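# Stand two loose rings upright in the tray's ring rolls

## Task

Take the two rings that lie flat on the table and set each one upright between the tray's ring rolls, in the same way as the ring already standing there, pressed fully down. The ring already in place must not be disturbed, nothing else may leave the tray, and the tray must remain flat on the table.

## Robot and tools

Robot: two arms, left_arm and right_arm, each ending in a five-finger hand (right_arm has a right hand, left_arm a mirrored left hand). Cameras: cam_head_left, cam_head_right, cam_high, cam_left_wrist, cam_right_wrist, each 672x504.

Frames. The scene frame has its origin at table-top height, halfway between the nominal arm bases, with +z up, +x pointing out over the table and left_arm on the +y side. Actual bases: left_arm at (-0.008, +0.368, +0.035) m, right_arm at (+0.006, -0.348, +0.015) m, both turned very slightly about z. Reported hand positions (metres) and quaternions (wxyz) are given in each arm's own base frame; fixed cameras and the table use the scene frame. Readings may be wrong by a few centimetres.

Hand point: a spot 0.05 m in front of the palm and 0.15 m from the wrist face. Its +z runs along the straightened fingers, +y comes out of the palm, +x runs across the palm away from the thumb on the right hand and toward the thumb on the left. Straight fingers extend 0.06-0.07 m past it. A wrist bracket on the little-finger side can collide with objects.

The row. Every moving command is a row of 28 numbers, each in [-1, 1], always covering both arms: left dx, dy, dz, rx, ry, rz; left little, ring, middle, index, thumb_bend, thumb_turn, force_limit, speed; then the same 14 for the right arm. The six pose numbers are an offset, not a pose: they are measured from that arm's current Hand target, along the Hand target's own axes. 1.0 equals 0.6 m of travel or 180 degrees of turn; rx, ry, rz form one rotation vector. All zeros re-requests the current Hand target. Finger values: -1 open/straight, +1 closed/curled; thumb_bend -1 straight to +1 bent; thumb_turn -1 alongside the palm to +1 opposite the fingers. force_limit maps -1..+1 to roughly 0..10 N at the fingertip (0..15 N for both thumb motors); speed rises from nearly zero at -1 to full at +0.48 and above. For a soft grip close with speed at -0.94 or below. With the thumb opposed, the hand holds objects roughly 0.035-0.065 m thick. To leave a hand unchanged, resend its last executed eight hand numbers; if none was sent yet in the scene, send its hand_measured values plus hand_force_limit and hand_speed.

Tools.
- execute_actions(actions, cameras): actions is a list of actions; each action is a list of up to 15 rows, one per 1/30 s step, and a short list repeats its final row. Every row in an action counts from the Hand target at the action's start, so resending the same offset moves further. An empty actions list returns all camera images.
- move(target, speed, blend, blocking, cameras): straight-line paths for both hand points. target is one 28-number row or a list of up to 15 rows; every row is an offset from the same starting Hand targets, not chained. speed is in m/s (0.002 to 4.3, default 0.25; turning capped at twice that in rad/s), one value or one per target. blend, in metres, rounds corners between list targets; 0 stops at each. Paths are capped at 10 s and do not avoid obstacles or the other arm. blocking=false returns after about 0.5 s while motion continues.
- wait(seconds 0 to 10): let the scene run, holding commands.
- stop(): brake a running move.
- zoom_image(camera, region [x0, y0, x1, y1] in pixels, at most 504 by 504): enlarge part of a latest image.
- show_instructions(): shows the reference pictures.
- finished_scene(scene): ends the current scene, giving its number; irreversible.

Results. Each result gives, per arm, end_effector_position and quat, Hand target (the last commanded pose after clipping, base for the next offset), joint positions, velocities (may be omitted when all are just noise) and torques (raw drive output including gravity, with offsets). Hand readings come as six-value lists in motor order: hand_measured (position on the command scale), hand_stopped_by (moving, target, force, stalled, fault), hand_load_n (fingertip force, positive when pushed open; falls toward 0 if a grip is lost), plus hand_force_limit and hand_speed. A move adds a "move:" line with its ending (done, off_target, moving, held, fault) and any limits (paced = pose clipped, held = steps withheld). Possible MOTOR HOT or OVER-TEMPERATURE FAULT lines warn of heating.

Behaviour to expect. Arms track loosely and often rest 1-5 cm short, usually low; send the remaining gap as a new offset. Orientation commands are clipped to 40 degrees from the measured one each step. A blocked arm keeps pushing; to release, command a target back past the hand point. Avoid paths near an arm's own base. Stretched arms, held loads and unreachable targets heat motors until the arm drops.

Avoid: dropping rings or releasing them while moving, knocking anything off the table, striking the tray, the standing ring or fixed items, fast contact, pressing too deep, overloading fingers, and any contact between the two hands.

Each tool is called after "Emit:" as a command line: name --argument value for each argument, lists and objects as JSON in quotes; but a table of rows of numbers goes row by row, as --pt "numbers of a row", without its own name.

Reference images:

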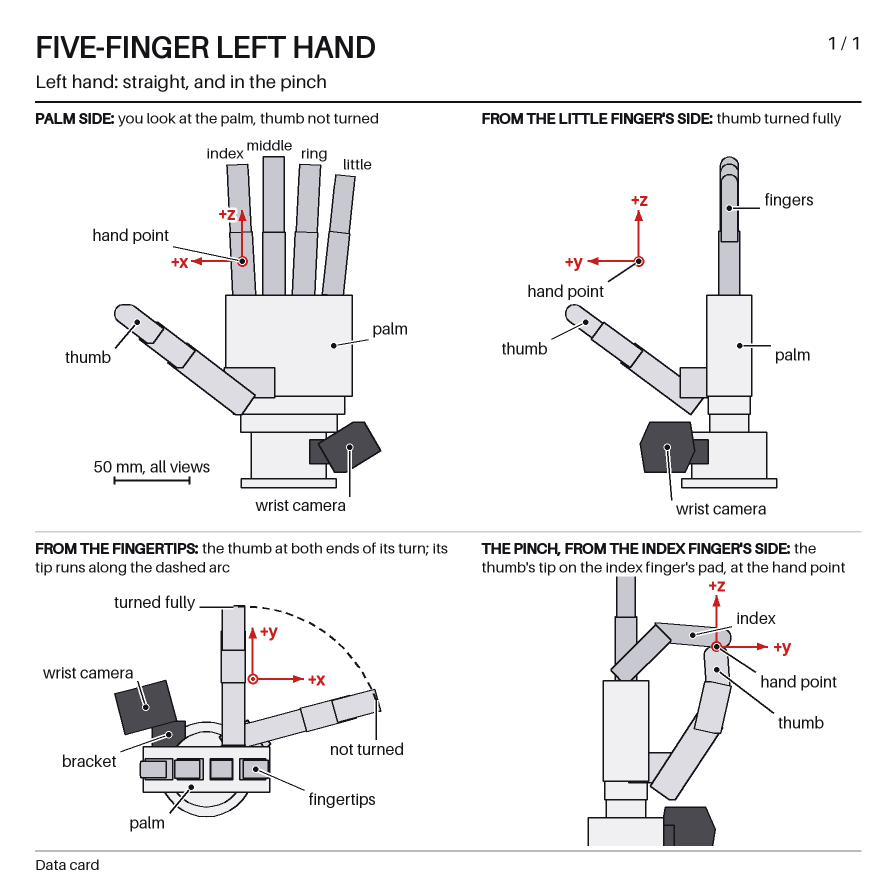

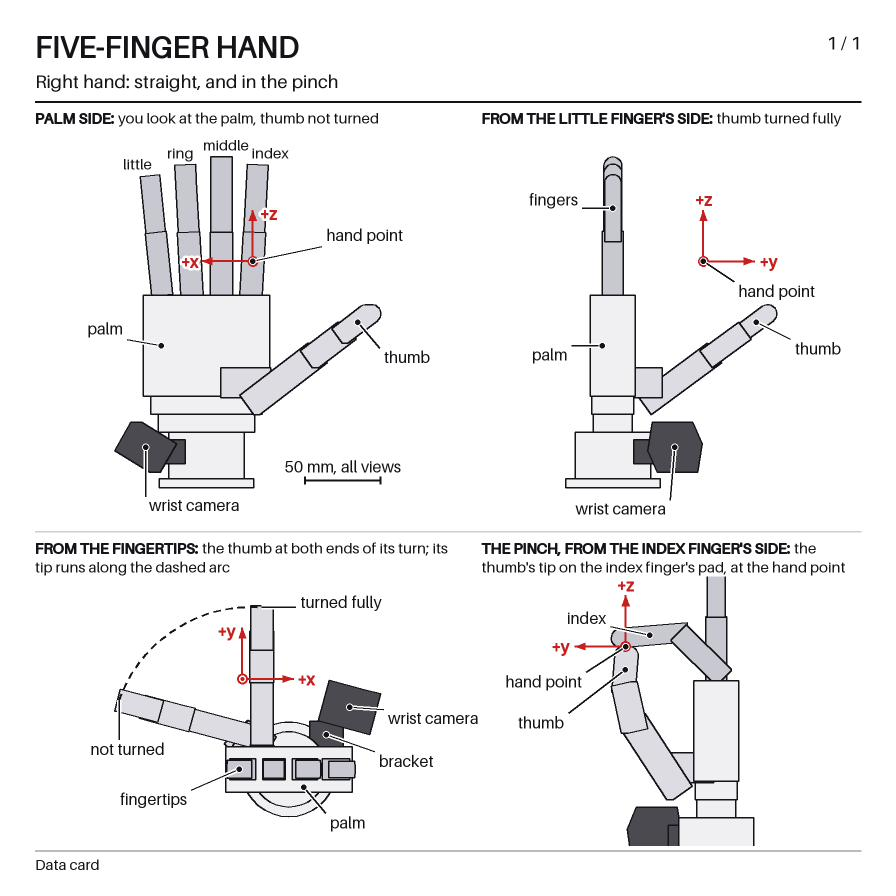

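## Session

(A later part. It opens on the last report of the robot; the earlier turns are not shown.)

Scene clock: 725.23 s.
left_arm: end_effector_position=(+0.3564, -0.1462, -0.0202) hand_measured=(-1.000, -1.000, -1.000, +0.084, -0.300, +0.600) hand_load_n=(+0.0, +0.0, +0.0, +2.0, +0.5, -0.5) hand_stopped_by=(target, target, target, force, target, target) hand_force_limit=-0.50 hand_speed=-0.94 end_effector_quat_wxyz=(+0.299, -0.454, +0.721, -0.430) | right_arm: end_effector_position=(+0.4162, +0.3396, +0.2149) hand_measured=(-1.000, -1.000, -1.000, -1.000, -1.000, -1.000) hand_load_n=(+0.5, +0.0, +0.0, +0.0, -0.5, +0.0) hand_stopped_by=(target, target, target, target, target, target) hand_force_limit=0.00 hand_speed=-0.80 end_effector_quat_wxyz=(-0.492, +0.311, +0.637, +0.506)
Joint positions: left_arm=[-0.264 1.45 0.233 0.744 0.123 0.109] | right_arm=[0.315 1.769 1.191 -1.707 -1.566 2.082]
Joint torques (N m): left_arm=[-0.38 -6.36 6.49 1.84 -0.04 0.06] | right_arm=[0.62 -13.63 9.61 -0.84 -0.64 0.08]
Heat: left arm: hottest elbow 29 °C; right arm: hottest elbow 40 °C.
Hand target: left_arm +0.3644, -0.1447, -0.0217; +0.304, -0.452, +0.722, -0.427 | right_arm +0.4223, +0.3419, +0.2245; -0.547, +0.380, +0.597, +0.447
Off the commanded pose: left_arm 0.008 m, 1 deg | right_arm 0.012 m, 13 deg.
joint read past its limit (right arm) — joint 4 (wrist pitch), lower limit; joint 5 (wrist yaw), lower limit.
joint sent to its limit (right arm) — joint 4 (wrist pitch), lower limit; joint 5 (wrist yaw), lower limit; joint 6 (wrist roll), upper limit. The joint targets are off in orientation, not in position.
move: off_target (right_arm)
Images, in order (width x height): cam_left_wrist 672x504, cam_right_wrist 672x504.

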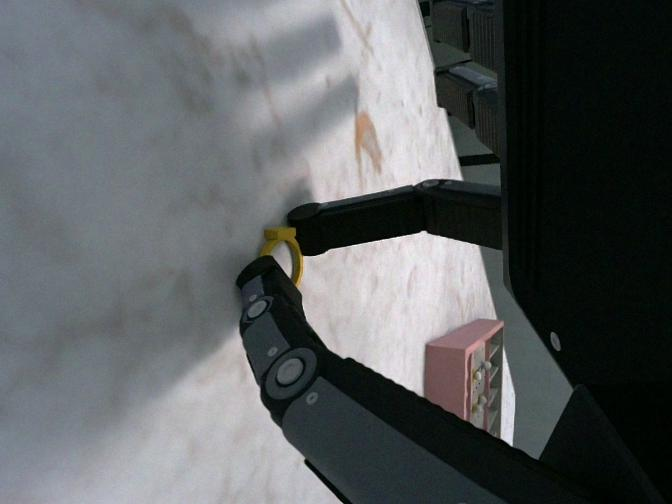

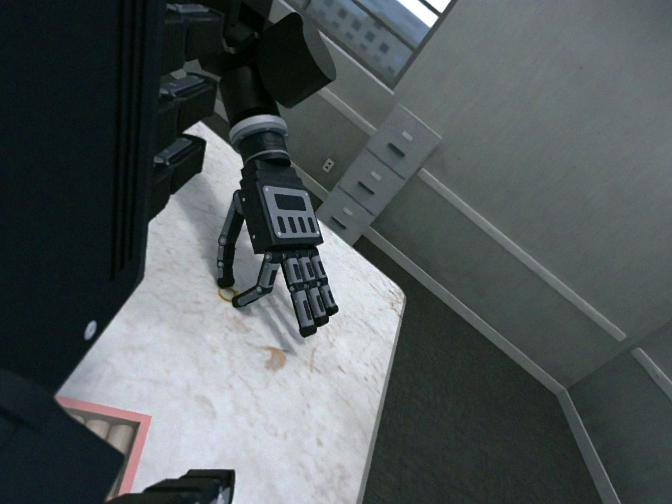

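Emit:
move --target '[0,0,0,0,0,0,-1,-1,-1,0.22,-0.3,0.6,-0.2,-0.94,0,0,0,0,0,0,-1,-1,-1,-1,-1,-1,0,-0.8]' --speed 0.04 --cameras '["cam_left_wrist","cam_right_wrist"]'

Emit:
zoom_image --camera "cam_left_wrist" --region '[220, 180, 360, 290]'

Emit:
zoom_image --camera "cam_right_wrist" --region '[190, 230, 330, 340]'

Scene clock: 727.53 s.
left_arm: end_effector_position=(+0.3568, -0.1463, -0.0198) hand_measured=(-1.000, -1.000, -1.000, +0.106, -0.300, +0.600) hand_load_n=(+0.0, +0.0, +0.0, +3.5, +1.0, -0.5) hand_stopped_by=(target, target, target, force, target, target) hand_force_limit=-0.20 hand_speed=-0.94 end_effector_quat_wxyz=(+0.299, -0.453, +0.721, -0.430) | right_arm: end_effector_position=(+0.4162, +0.3396, +0.2149) hand_measured=(-1.000, -1.000, -1.000, -1.000, -1.000, -1.000) hand_load_n=(+0.0, +0.0, +0.5, +0.0, +0.0, +0.0) hand_stopped_by=(target, target, target, target, target, target) hand_force_limit=0.00 hand_speed=-0.80 end_effector_quat_wxyz=(-0.492, +0.311, +0.637, +0.506)
Joint positions: left_arm=[-0.264 1.45 0.233 0.746 0.123 0.109] | right_arm=[0.315 1.769 1.191 -1.707 -1.566 2.082]
Joint torques (N m): left_arm=[-0.44 -7 6.71 2.04 -0.02 0.11] | right_arm=[0.5 -13.63 9.7 -0.81 -0.65 0.08]
Heat: left arm: hottest elbow 29 °C; right arm: hottest elbow 40 °C.
Hand target: left_arm +0.3644, -0.1447, -0.0217; +0.304, -0.452, +0.722, -0.427 | right_arm +0.4223, +0.3419, +0.2245; -0.547, +0.380, +0.597, +0.447
Off the commanded pose: left_arm 0.008 m, 1 deg | right_arm 0.012 m, 13 deg.
joint read past its limit (right arm) — joint 4 (wrist pitch), lower limit; joint 5 (wrist yaw), lower limit.
joint sent to its limit (right arm) — joint 4 (wrist pitch), lower limit; joint 5 (wrist yaw), lower limit; joint 6 (wrist roll), upper limit. The joint targets are off in orientation, not in position.
move: off_target (right_arm)
Images, in order (width x height): cam_left_wrist 672x504, cam_right_wrist 672x504.

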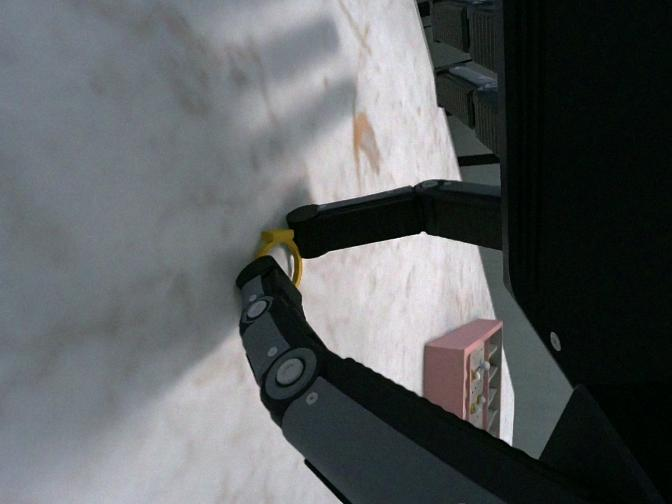

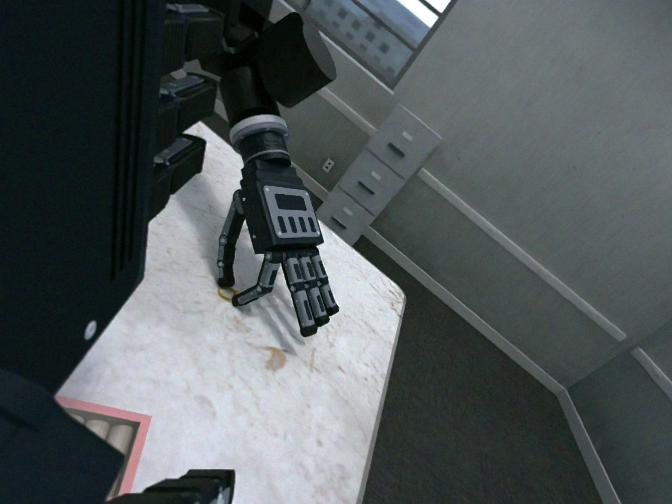

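Scaled by 3.600.

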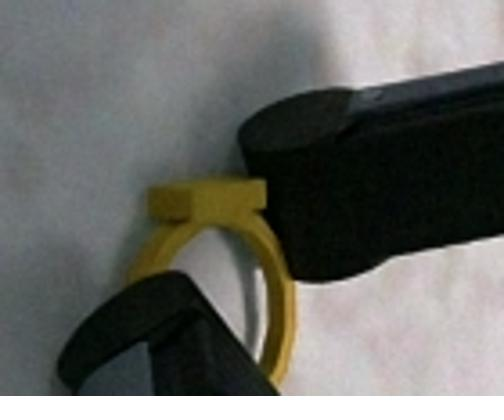

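Scaled by 3.600.

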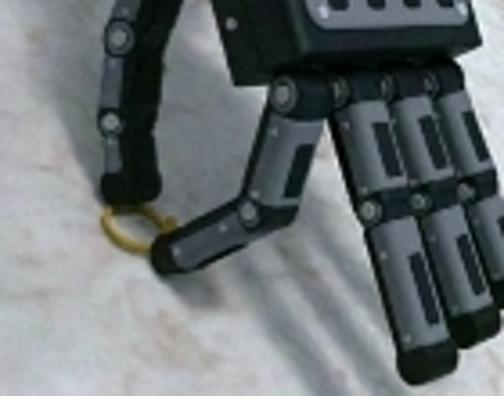

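Emit:
move --target '[0.004,-0.0463,-0.035,0,0,0,-1,-1,-1,0.22,-0.3,0.6,-0.2,-0.94,0,0,0,0,0,0,-1,-1,-1,-1,-1,-1,0,-0.8]' --speed 0.05 --cameras '["cam_left_wrist","cam_right_wrist"]'

Emit:
zoom_image --camera "cam_left_wrist" --region '[220, 180, 360, 290]'

Emit:
zoom_image --camera "cam_right_wrist" --region '[190, 230, 330, 340]'

Scene clock: 731.63 s.
left_arm: end_effector_position=(+0.3467, -0.1412, +0.0007) hand_measured=(-1.000, -1.000, -1.000, +0.106, -0.300, +0.600) hand_load_n=(+0.0, +0.0, +0.0, +0.0, +0.0, +0.0) hand_stopped_by=(target, target, target, force, target, target) hand_force_limit=-0.20 hand_speed=-0.94 end_effector_quat_wxyz=(+0.296, -0.461, +0.725, -0.419) | right_arm: end_effector_position=(+0.4162, +0.3396, +0.2149) hand_measured=(-1.000, -1.000, -1.000, -1.000, -1.000, -1.000) hand_load_n=(+0.0, +0.0, +0.0, +0.0, +0.0, +0.0) hand_stopped_by=(target, target, target, target, target, target) hand_force_limit=0.00 hand_speed=-0.80 end_effector_quat_wxyz=(-0.492, +0.311, +0.637, +0.506)
Joint positions: left_arm=[-0.264 1.277 0.233 0.546 0.111 0.109] | right_arm=[0.315 1.769 1.191 -1.707 -1.566 2.082]
Joint torques (N m): left_arm=[-0.97 -8.23 8.54 1.31 0.03 0] | right_arm=[0.5 -13.68 9.51 -0.76 -0.62 0.1]
Heat: left arm: hottest elbow 29 °C; right arm: hottest elbow 40 °C.
Hand target: left_arm +0.3570, -0.1460, +0.0124; +0.304, -0.452, +0.722, -0.427 | right_arm +0.4223, +0.3419, +0.2245; -0.547, +0.380, +0.597, +0.447
Off the commanded pose: left_arm 0.016 m, 2 deg | right_arm 0.012 m, 13 deg.
joint read past its limit (right arm) — joint 4 (wrist pitch), lower limit; joint 5 (wrist yaw), lower limit.
joint sent to its limit (right arm) — joint 4 (wrist pitch), lower limit; joint 5 (wrist yaw), lower limit; joint 6 (wrist roll), upper limit. The joint targets are off in orientation, not in position.
move: off_target (left_arm, right_arm)
Images, in order (width x height): cam_left_wrist 672x504, cam_right_wrist 672x504.

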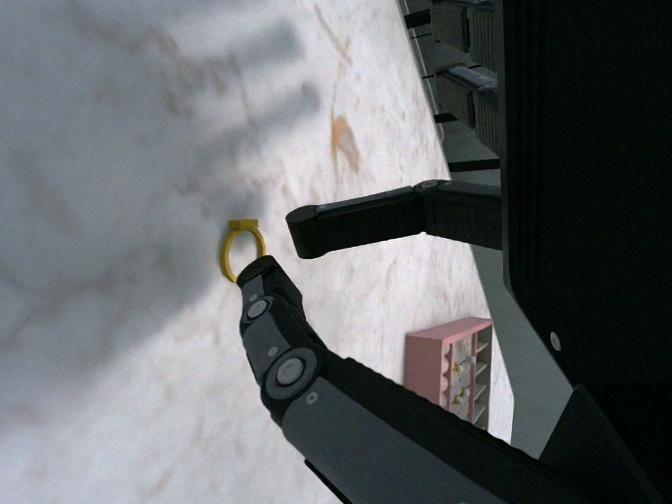

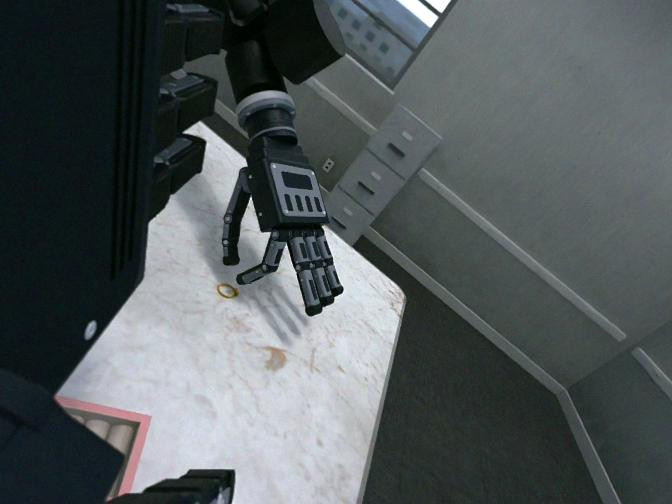

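Scaled by 3.600.

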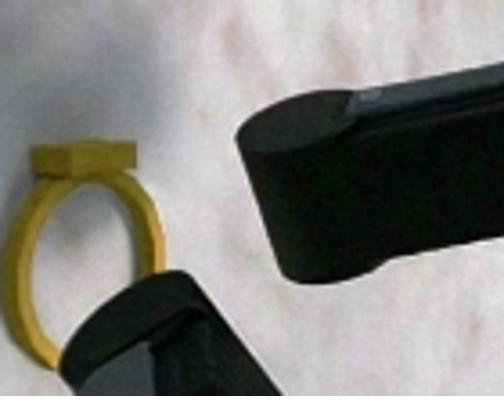

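Scaled by 3.600.

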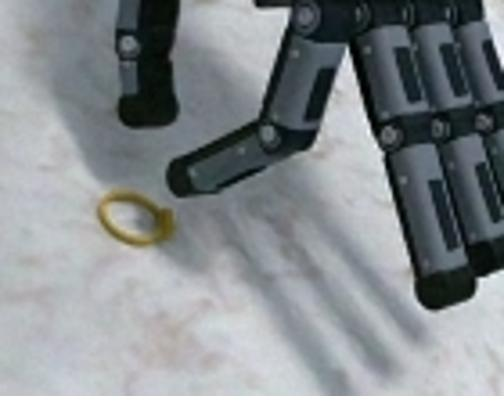

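Emit:
move --target '[-0.0093,0.0057,0.0212,0,0,0,-1,-1,-1,0.03,-0.38,0.52,-0.5,-0.2,0,0,0,0,0,0,-1,-1,-1,-1,-1,-1,0,-0.8]' --speed 0.06 --cameras '["cam_left_wrist","cam_right_wrist"]'

Emit:
zoom_image --camera "cam_left_wrist" --region '[180, 180, 350, 330]'

Scene clock: 747.83 s.
left_arm: end_effector_position=(+0.3439, -0.1421, -0.0100) hand_measured=(-1.000, -1.000, -1.000, +0.030, -0.380, +0.520) hand_load_n=(+0.0, +0.0, +0.0, +0.0, +0.0, +0.0) hand_stopped_by=(target, target, target, target, target, target) hand_force_limit=-0.50 hand_speed=-0.20 end_effector_quat_wxyz=(+0.286, -0.461, +0.731, -0.414) | right_arm: end_effector_position=(+0.4162, +0.3396, +0.2149) hand_measured=(-1.000, -1.000, -1.000, -1.000, -1.000, -1.000) hand_load_n=(+0.0, +0.0, +0.0, +0.0, +0.0, +0.0) hand_stopped_by=(target, target, target, target, target, target) hand_force_limit=0.00 hand_speed=-0.80 end_effector_quat_wxyz=(-0.492, +0.311, +0.637, +0.506)
Joint positions: left_arm=[-0.263 1.32 0.233 0.566 0.121 0.111] | right_arm=[0.315 1.769 1.191 -1.707 -1.566 2.082]
Joint torques (N m): left_arm=[0.38 -6.18 9.44 2.28 0.21 0.08] | right_arm=[0.38 -13.98 9.72 -0.72 -0.64 0.08]
Heat: left arm: hottest elbow 29 °C; right arm: hottest elbow 40 °C.
Hand target: left_arm +0.3685, -0.1445, +0.0040; +0.304, -0.452, +0.722, -0.427 | right_arm +0.4223, +0.3419, +0.2245; -0.547, +0.380, +0.597, +0.447
Off the commanded pose: left_arm 0.028 m, 3 deg | right_arm 0.012 m, 13 deg.
joint read past its limit (right arm) — joint 4 (wrist pitch), lower limit; joint 5 (wrist yaw), lower limit.
joint sent to its limit (right arm) — joint 4 (wrist pitch), lower limit; joint 5 (wrist yaw), lower limit; joint 6 (wrist roll), upper limit. The joint targets are off in orientation, not in position.
move: off_target (left_arm, right_arm)
Images, in order (width x height): cam_left_wrist 672x504, cam_right_wrist 672x504.

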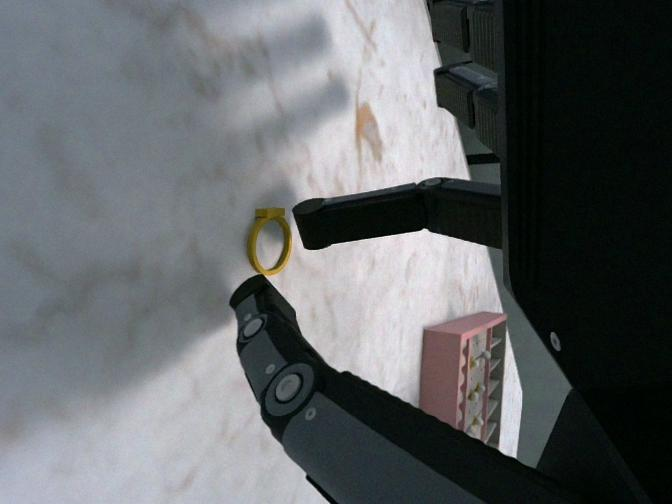

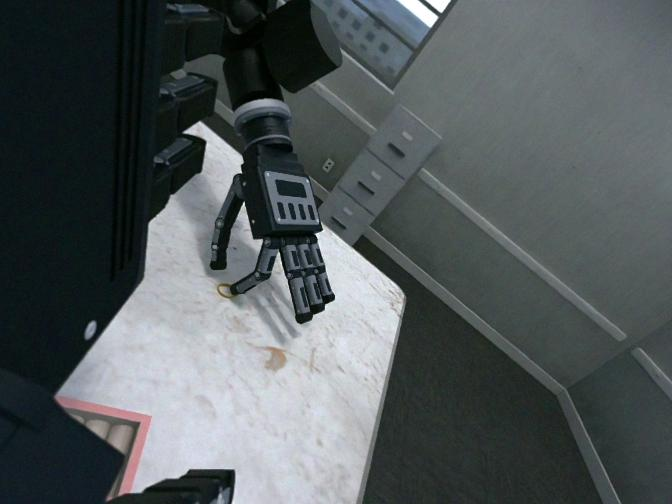

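Scaled by 2.965.

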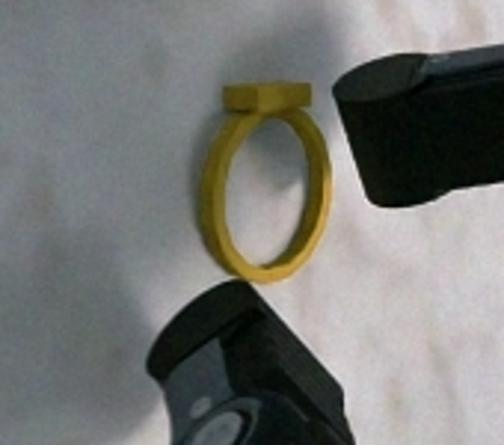

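Emit:
move --target '[-0.0082,-0.0123,0.0182,0,0,0,-1,-1,-1,0.03,-0.38,0.52,-0.5,-0.2,0,0,0,0,0,0,-1,-1,-1,-1,-1,-1,0,-0.8]' --speed 0.06 --cameras '["cam_left_wrist"]'

Scene clock: 753.70 s.
left_arm: end_effector_position=(+0.3587, -0.1437, -0.0066) hand_measured=(-1.000, -1.000, -1.000, +0.030, -0.380, +0.520) hand_load_n=(+0.0, +0.0, +0.0, +0.0, +0.0, +0.0) hand_stopped_by=(target, target, target, target, target, target) hand_force_limit=-0.50 hand_speed=-0.20 end_effector_quat_wxyz=(+0.288, -0.460, +0.729, -0.417) | right_arm: end_effector_position=(+0.4162, +0.3396, +0.2149) hand_measured=(-1.000, -1.000, -1.000, -1.000, -1.000, -1.000) hand_load_n=(+0.0, +0.0, +0.0, +0.0, +0.0, +0.0) hand_stopped_by=(target, target, target, target, target, target) hand_force_limit=0.00 hand_speed=-0.80 end_effector_quat_wxyz=(-0.492, +0.311, +0.637, +0.506)
Joint positions: left_arm=[-0.253 1.348 0.269 0.566 0.131 0.115] | right_arm=[0.315 1.769 1.191 -1.707 -1.566 2.082]
Joint torques (N m): left_arm=[0.03 -6.59 9.95 1.99 0.13 0.08] | right_arm=[1.03 -13.63 9.59 -0.81 -0.62 0.09]
Heat: left arm: hottest elbow 30 °C; right arm: hottest elbow 40 °C.
Hand target: left_arm +0.3823, -0.1454, +0.0058; +0.304, -0.452, +0.722, -0.427 | right_arm +0.4223, +0.3419, +0.2245; -0.547, +0.380, +0.597, +0.447
Off the commanded pose: left_arm 0.027 m, 2 deg | right_arm 0.012 m, 13 deg.
joint read past its limit (right arm) — joint 4 (wrist pitch), lower limit; joint 5 (wrist yaw), lower limit.
joint sent to its limit (right arm) — joint 4 (wrist pitch), lower limit; joint 5 (wrist yaw), lower limit; joint 6 (wrist roll), upper limit. The joint targets are off in orientation, not in position.
move: off_target (left_arm, right_arm)
Images, in order (width x height): cam_left_wrist 672x504.

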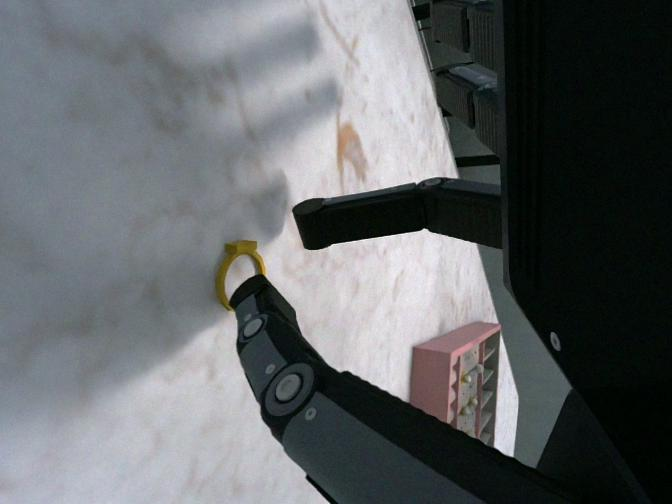

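Emit:
move --target '[-0.0101,0.0112,0.0124,0,0,0,-1,-1,-1,0.03,-0.38,0.52,-0.5,-0.2,0,0,0,0,0,0,-1,-1,-1,-1,-1,-1,0,-0.8]' --speed 0.05 --cameras '["cam_left_wrist","cam_right_wrist"]'

Emit:
zoom_image --camera "cam_left_wrist" --region '[200, 180, 340, 330]'

Emit:
zoom_image --camera "cam_right_wrist" --region '[190, 240, 290, 320]'

Scene clock: 758.03 s.
left_arm: end_effector_position=(+0.3643, -0.1397, -0.0151) hand_measured=(-1.000, -1.000, -1.000, +0.030, -0.380, +0.520) hand_load_n=(+0.0, +0.0, -0.5, +0.0, +0.0, +0.0) hand_stopped_by=(target, target, target, target, target, target) hand_force_limit=-0.50 hand_speed=-0.20 end_effector_quat_wxyz=(+0.286, -0.461, +0.730, -0.416) | right_arm: end_effector_position=(+0.4162, +0.3396, +0.2149) hand_measured=(-1.000, -1.000, -1.000, -1.000, -1.000, -1.000) hand_load_n=(+0.0, +0.0, +0.0, +0.0, +0.0, +0.0) hand_stopped_by=(target, target, target, target, target, target) hand_force_limit=0.00 hand_speed=-0.80 end_effector_quat_wxyz=(-0.492, +0.311, +0.637, +0.506)
Joint positions: left_arm=[-0.232 1.403 0.278 0.607 0.15 0.125] | right_arm=[0.315 1.769 1.191 -1.707 -1.566 2.082]
Joint torques (N m): left_arm=[0.09 -6.24 9.28 2.39 0.18 0.04] | right_arm=[1.26 -13.68 9.61 -0.81 -0.64 0.06]
Heat: left arm: hottest elbow 30 °C; right arm: hottest elbow 40 °C.
Hand target: left_arm +0.3884, -0.1409, -0.0031; +0.304, -0.452, +0.722, -0.427 | right_arm +0.4223, +0.3419, +0.2245; -0.547, +0.380, +0.597, +0.447
Off the commanded pose: left_arm 0.027 m, 3 deg | right_arm 0.012 m, 13 deg.
joint read past its limit (right arm) — joint 4 (wrist pitch), lower limit; joint 5 (wrist yaw), lower limit.
joint sent to its limit (right arm) — joint 4 (wrist pitch), lower limit; joint 5 (wrist yaw), lower limit; joint 6 (wrist roll), upper limit. The joint targets are off in orientation, not in position.
move: off_target (left_arm, right_arm)
Images, in order (width x height): cam_left_wrist 672x504, cam_right_wrist 672x504.

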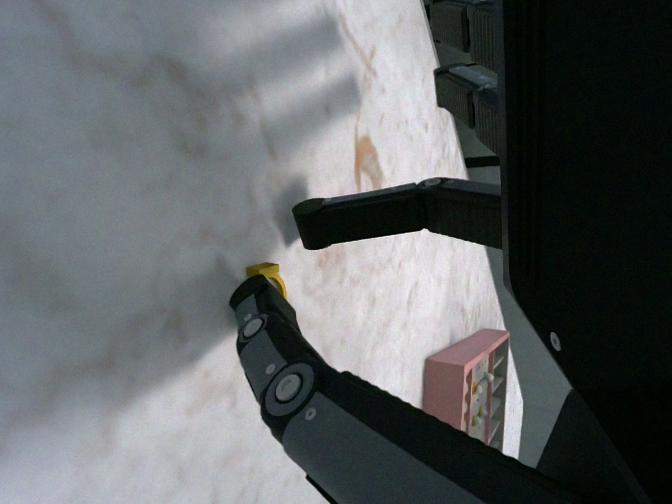

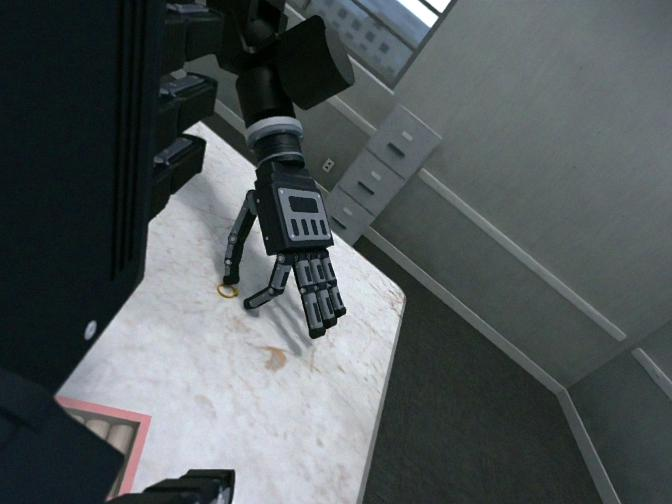

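Scaled by 3.360.

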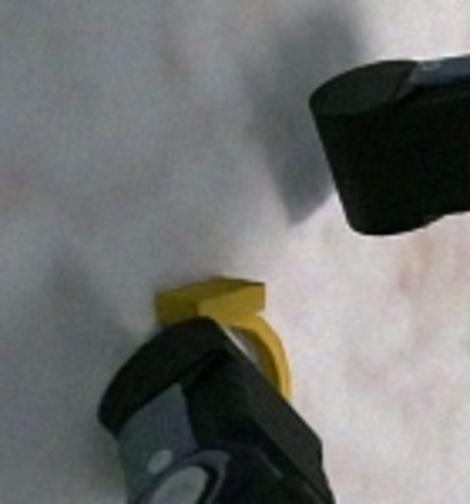

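Scaled by 5.040.

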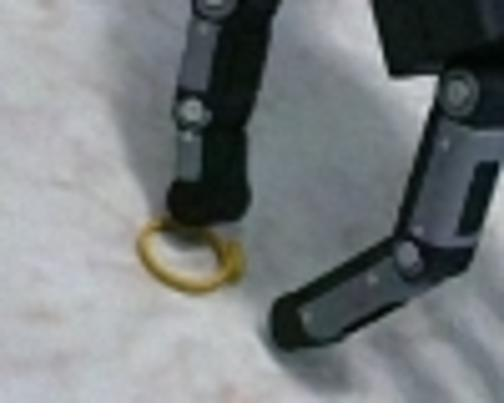

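Emit:
move --target '[0.0003,0.0045,0.0022,0,0,0,-1,-1,-1,0.03,-0.38,0.52,-0.5,-0.2,0,0,0,0,0,0,-1,-1,-1,-1,-1,-1,0,-0.8]' --speed 0.05 --cameras '["cam_left_wrist","cam_right_wrist"]'

Emit:
zoom_image --camera "cam_left_wrist" --region '[200, 180, 340, 330]'

Emit:
zoom_image --camera "cam_right_wrist" --region '[190, 240, 290, 320]'

Scene clock: 776.73 s.
left_arm: end_effector_position=(+0.3655, -0.1400, -0.0168) hand_measured=(-1.000, -1.000, -1.000, +0.030, -0.380, +0.520) hand_load_n=(+0.0, +0.0, +0.0, +0.0, +0.0, +0.0) hand_stopped_by=(target, target, target, target, target, target) hand_force_limit=-0.50 hand_speed=-0.20 end_effector_quat_wxyz=(+0.288, -0.460, +0.729, -0.417) | right_arm: end_effector_position=(+0.4162, +0.3396, +0.2149) hand_measured=(-1.000, -1.000, -1.000, -1.000, -1.000, -1.000) hand_load_n=(+0.5, +0.0, +0.0, +0.0, +0.0, +0.0) hand_stopped_by=(target, target, target, target, target, target) hand_force_limit=0.00 hand_speed=-0.80 end_effector_quat_wxyz=(-0.492, +0.311, +0.637, +0.506)
Joint positions: left_arm=[-0.232 1.418 0.278 0.625 0.15 0.125] | right_arm=[0.315 1.769 1.191 -1.707 -1.566 2.082]
Joint torques (N m): left_arm=[0.21 -7.77 8.8 2.33 0.18 0.08] | right_arm=[0.62 -14.15 9.68 -0.88 -0.63 0.07]
Heat: left arm: hottest elbow 31 °C; right arm: hottest elbow 40 °C.
Hand target: left_arm +0.3883, -0.1409, -0.0061; +0.304, -0.452, +0.722, -0.427 | right_arm +0.4223, +0.3419, +0.2245; -0.547, +0.380, +0.597, +0.447
Off the commanded pose: left_arm 0.025 m, 3 deg | right_arm 0.012 m, 13 deg.
joint read past its limit (right arm) — joint 4 (wrist pitch), lower limit; joint 5 (wrist yaw), lower limit.
joint sent to its limit (right arm) — joint 4 (wrist pitch), lower limit; joint 5 (wrist yaw), lower limit; joint 6 (wrist roll), upper limit. The joint targets are off in orientation, not in position.
move: off_target (left_arm, right_arm)
Images, in order (width x height): cam_left_wrist 672x504, cam_right_wrist 672x504.

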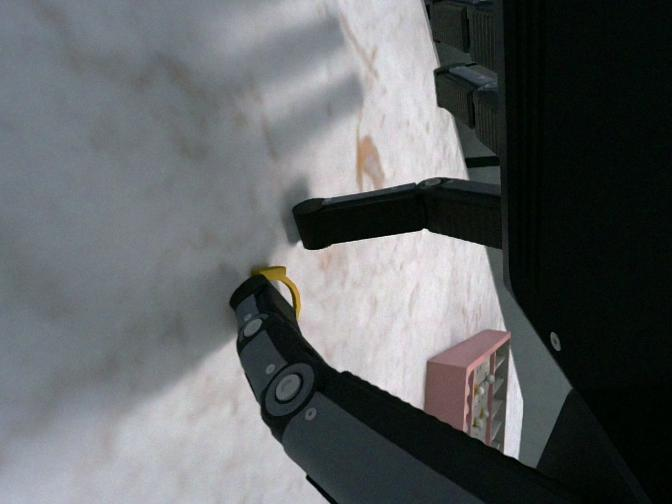

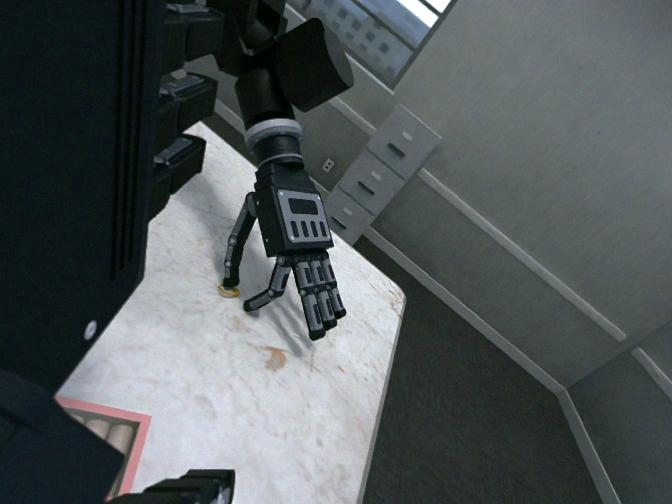

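Scaled by 3.360.

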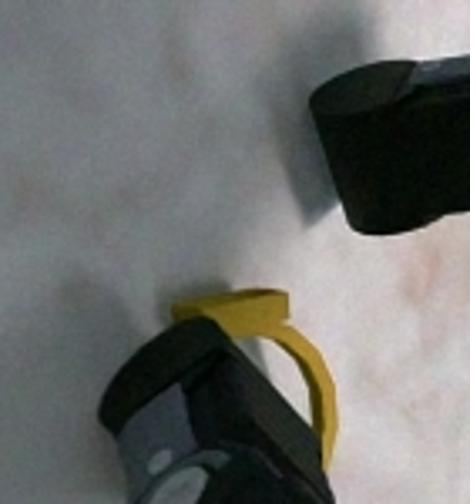

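Scaled by 5.040.

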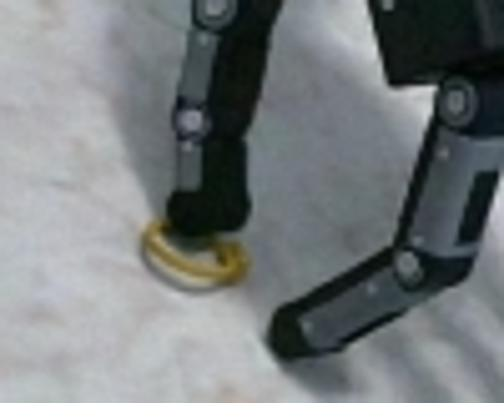

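Emit:
move --target '[0,-0.004,-0.001,0,0,0,-1,-1,-1,0.03,-0.48,0.52,-0.5,-0.4,0,0,0,0,0,0,-1,-1,-1,-1,-1,-1,0,-0.8]' --speed 0.05 --cameras '["cam_left_wrist","cam_right_wrist"]'

Emit:
zoom_image --camera "cam_left_wrist" --region '[200, 180, 340, 330]'

Emit:
zoom_image --camera "cam_right_wrist" --region '[190, 240, 290, 320]'

Scene clock: 780.83 s.
left_arm: end_effector_position=(+0.3690, -0.1409, -0.0142) hand_measured=(-1.000, -1.000, -1.000, +0.030, -0.480, +0.520) hand_load_n=(+0.0, +0.0, +0.0, +0.0, +0.0, +0.0) hand_stopped_by=(target, target, target, target, target, target) hand_force_limit=-0.50 hand_speed=-0.40 end_effector_quat_wxyz=(+0.290, -0.459, +0.728, -0.419) | right_arm: end_effector_position=(+0.4162, +0.3396, +0.2149) hand_measured=(-1.000, -1.000, -1.000, -1.000, -1.000, -1.000) hand_load_n=(+0.0, +0.0, +0.0, +0.0, +0.0, +0.0) hand_stopped_by=(target, target, target, target, target, target) hand_force_limit=0.00 hand_speed=-0.80 end_effector_quat_wxyz=(-0.492, +0.311, +0.637, +0.506)
Joint positions: left_arm=[-0.232 1.418 0.283 0.628 0.15 0.125] | right_arm=[0.315 1.769 1.191 -1.707 -1.566 2.082]
Joint torques (N m): left_arm=[-0.15 -8 8.92 1.57 0.17 0.05] | right_arm=[0.67 -13.63 9.62 -0.79 -0.65 0.08]
Heat: left arm: hottest elbow 31 °C; right arm: hottest elbow 40 °C.
Hand target: left_arm +0.3887, -0.1413, -0.0037; +0.304, -0.452, +0.722, -0.427 | right_arm +0.4223, +0.3419, +0.2245; -0.547, +0.380, +0.597, +0.447
Off the commanded pose: left_arm 0.022 m, 2 deg | right_arm 0.012 m, 13 deg.
joint read past its limit (right arm) — joint 4 (wrist pitch), lower limit; joint 5 (wrist yaw), lower limit.
joint sent to its limit (right arm) — joint 4 (wrist pitch), lower limit; joint 5 (wrist yaw), lower limit; joint 6 (wrist roll), upper limit. The joint targets are off in orientation, not in position.
move: off_target (left_arm, right_arm)
Images, in order (width x height): cam_left_wrist 672x504, cam_right_wrist 672x504.

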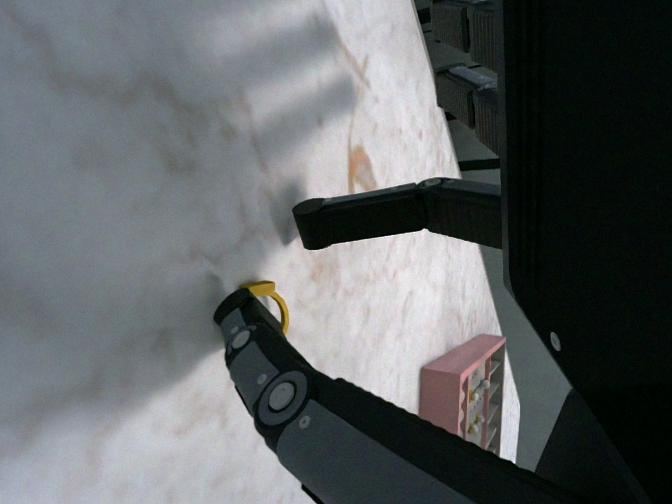

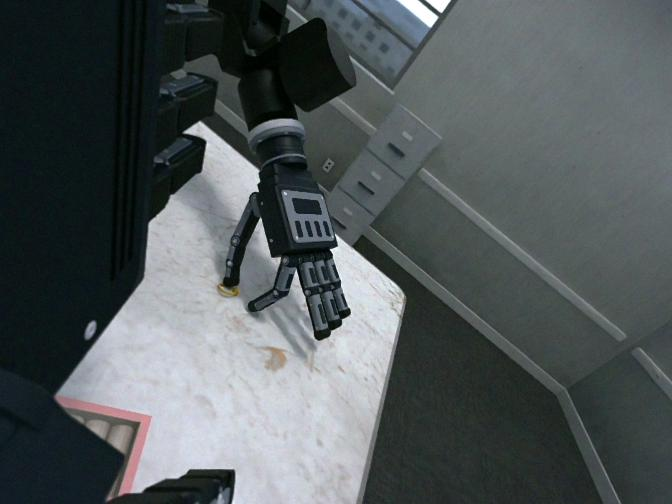

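Scaled by 3.360.

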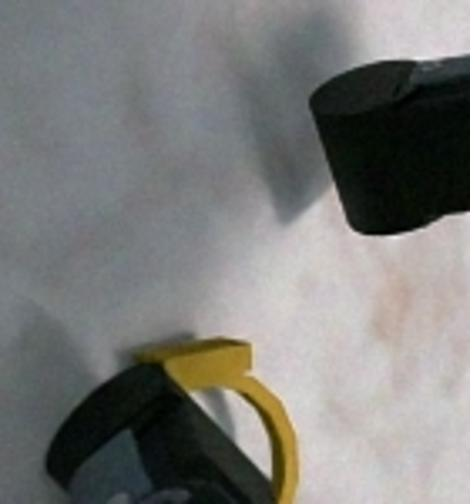

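Scaled by 5.040.

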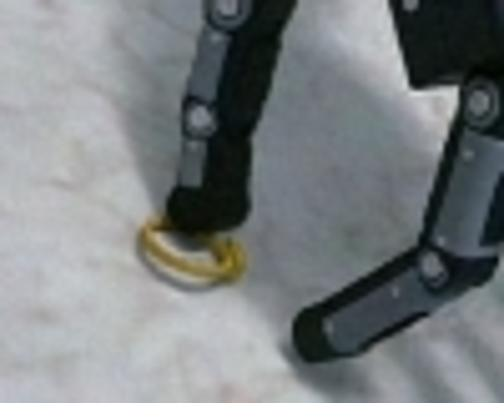

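Emit:
move --target '[-0.0003,-0.0145,-0.0232,0,0,0,-1,-1,-1,0.03,-0.42,0.52,-0.5,-0.4,0,0,0,0,0,0,-1,-1,-1,-1,-1,-1,0,-0.8]' --speed 0.05 --cameras '["cam_left_wrist","cam_right_wrist"]'

Emit:
zoom_image --camera "cam_left_wrist" --region '[180, 180, 340, 330]'

Emit:
zoom_image --camera "cam_right_wrist" --region '[190, 240, 290, 320]'

Scene clock: 785.73 s.
left_arm: end_effector_position=(+0.3670, -0.1397, -0.0023) hand_measured=(-1.000, -1.000, -1.000, +0.030, -0.420, +0.520) hand_load_n=(+0.0, -0.5, +0.0, +0.0, +0.0, +0.0) hand_stopped_by=(target, target, target, target, target, target) hand_force_limit=-0.50 hand_speed=-0.40 end_effector_quat_wxyz=(+0.291, -0.458, +0.727, -0.421) | right_arm: end_effector_position=(+0.4162, +0.3396, +0.2149) hand_measured=(-1.000, -1.000, -1.000, -1.000, -1.000, -1.000) hand_load_n=(+0.0, +0.0, +0.0, +0.0, +0.0, +0.0) hand_stopped_by=(target, target, target, target, target, target) hand_force_limit=0.00 hand_speed=-0.80 end_effector_quat_wxyz=(-0.492, +0.311, +0.637, +0.506)
Joint positions: left_arm=[-0.229 1.352 0.283 0.566 0.152 0.126] | right_arm=[0.315 1.769 1.191 -1.707 -1.566 2.082]
Joint torques (N m): left_arm=[-0.15 -9 8.32 1.1 0.2 0.09] | right_arm=[0.62 -13.63 9.66 -0.69 -0.66 0.1]
Heat: left arm: hottest elbow 31 °C; right arm: hottest elbow 40 °C.
Hand target: left_arm +0.3807, -0.1384, +0.0103; +0.304, -0.452, +0.722, -0.427 | right_arm +0.4223, +0.3419, +0.2245; -0.547, +0.380, +0.597, +0.447
Off the commanded pose: left_arm 0.019 m, 2 deg | right_arm 0.012 m, 13 deg.
joint read past its limit (right arm) — joint 4 (wrist pitch), lower limit; joint 5 (wrist yaw), lower limit.
joint sent to its limit (right arm) — joint 4 (wrist pitch), lower limit; joint 5 (wrist yaw), lower limit; joint 6 (wrist roll), upper limit. The joint targets are off in orientation, not in position.
move: off_target (left_arm, right_arm)
Images, in order (width x height): cam_left_wrist 672x504, cam_right_wrist 672x504.

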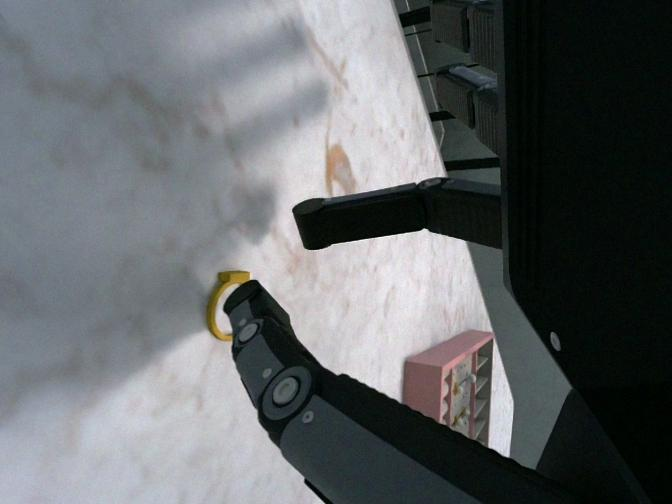

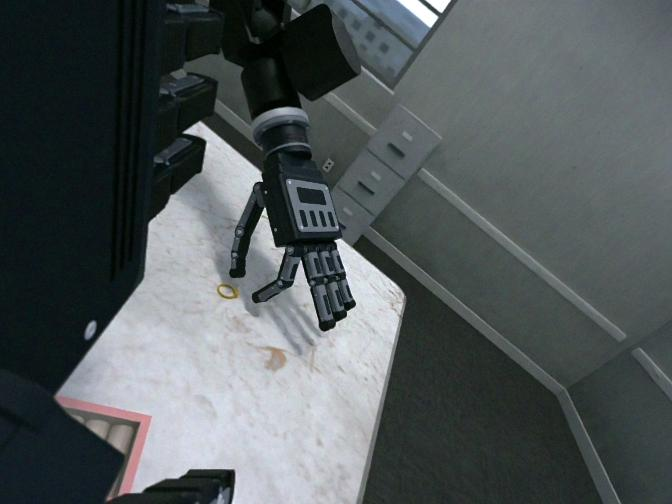

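Scaled by 3.150.

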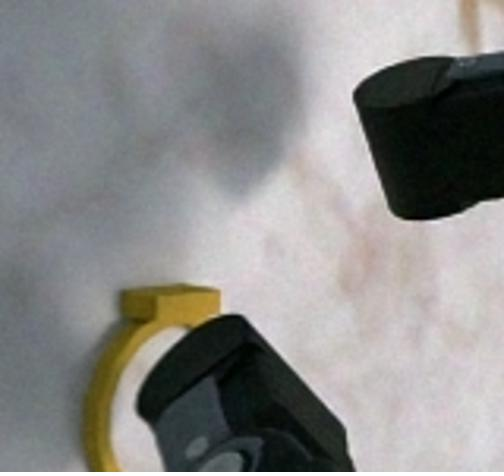

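Scaled by 5.040.

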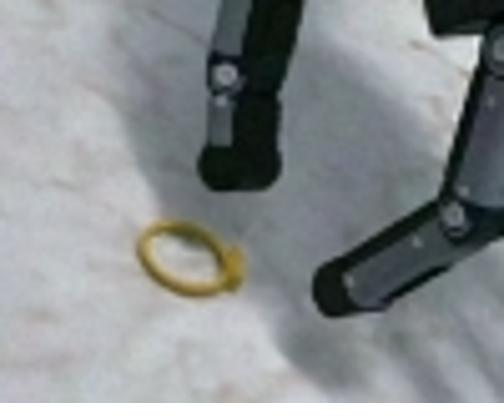

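Emit:
move --target '[-0.0117,0.0157,0.0097,0,0,0,-1,-1,-1,0.03,-0.42,0.52,-0.5,-0.4,0,0,0,0,0,0,-1,-1,-1,-1,-1,-1,0,-0.8]' --speed 0.05 --cameras '["cam_left_wrist","cam_right_wrist"]'

Emit:
zoom_image --camera "cam_left_wrist" --region '[180, 180, 340, 330]'

Emit:
zoom_image --camera "cam_right_wrist" --region '[190, 240, 290, 320]'

Scene clock: 808.97 s.
left_arm: end_effector_position=(+0.3695, -0.1331, -0.0077) hand_measured=(-1.000, -1.000, -1.000, +0.030, -0.420, +0.520) hand_load_n=(+0.0, +0.0, +0.0, +0.0, +0.0, +0.0) hand_stopped_by=(target, target, target, target, target, target) hand_force_limit=-0.50 hand_speed=-0.40 end_effector_quat_wxyz=(+0.291, -0.459, +0.727, -0.420) | right_arm: end_effector_position=(+0.4162, +0.3396, +0.2149) hand_measured=(-1.000, -1.000, -1.000, -1.000, -1.000, -1.000) hand_load_n=(+0.0, +0.0, +0.0, +0.0, +0.0, +0.0) hand_stopped_by=(target, target, target, target, target, target) hand_force_limit=0.00 hand_speed=-0.80 end_effector_quat_wxyz=(-0.492, +0.311, +0.637, +0.506)
Joint positions: left_arm=[-0.202 1.381 0.283 0.591 0.176 0.139] | right_arm=[0.315 1.769 1.191 -1.707 -1.566 2.082]
Joint torques (N m): left_arm=[0.97 -7.41 7.9 2.33 0.19 0.04] | right_arm=[1.2 -13.45 9.59 -0.8 -0.65 0.08]
Heat: left arm: hottest elbow 31 °C; right arm: hottest elbow 40 °C.
Hand target: left_arm +0.3847, -0.1318, -0.0003; +0.304, -0.452, +0.722, -0.427 | right_arm +0.4223, +0.3419, +0.2245; -0.547, +0.380, +0.597, +0.447
Off the commanded pose: left_arm 0.017 m, 2 deg | right_arm 0.012 m, 13 deg.
joint read past its limit (right arm) — joint 4 (wrist pitch), lower limit; joint 5 (wrist yaw), lower limit.
joint sent to its limit (right arm) — joint 4 (wrist pitch), lower limit; joint 5 (wrist yaw), lower limit; joint 6 (wrist roll), upper limit. The joint targets are off in orientation, not in position.
move: off_target (left_arm, right_arm)
Images, in order (width x height): cam_left_wrist 672x504, cam_right_wrist 672x504.

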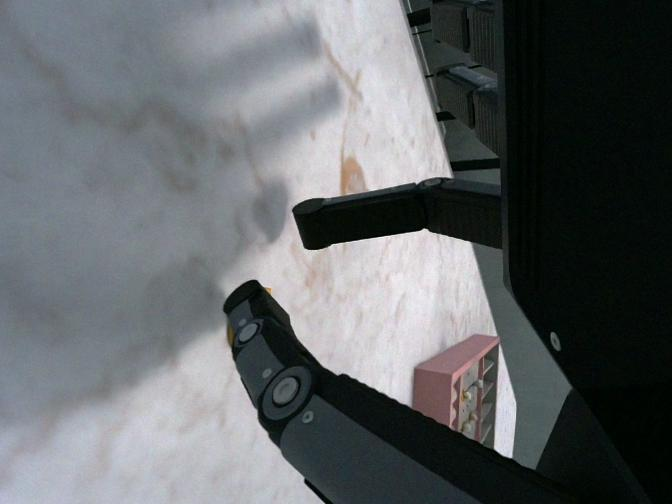

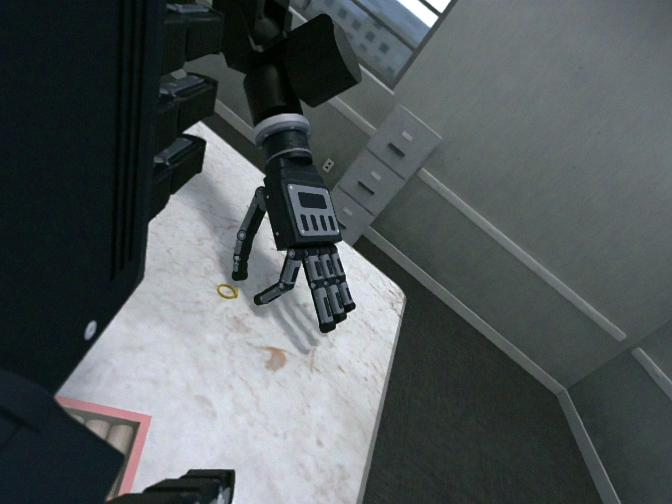

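Scaled by 3.150.

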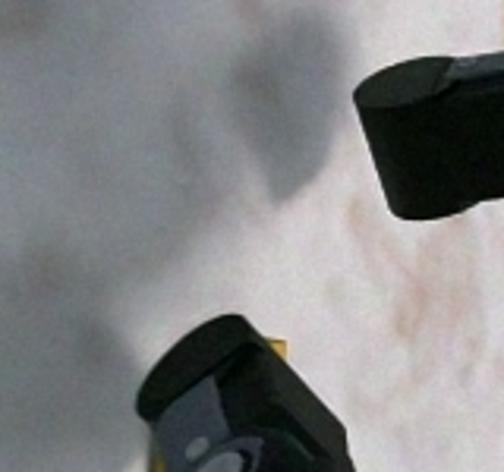

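Scaled by 5.040.

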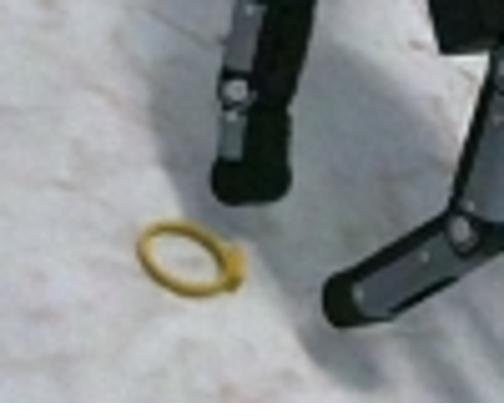

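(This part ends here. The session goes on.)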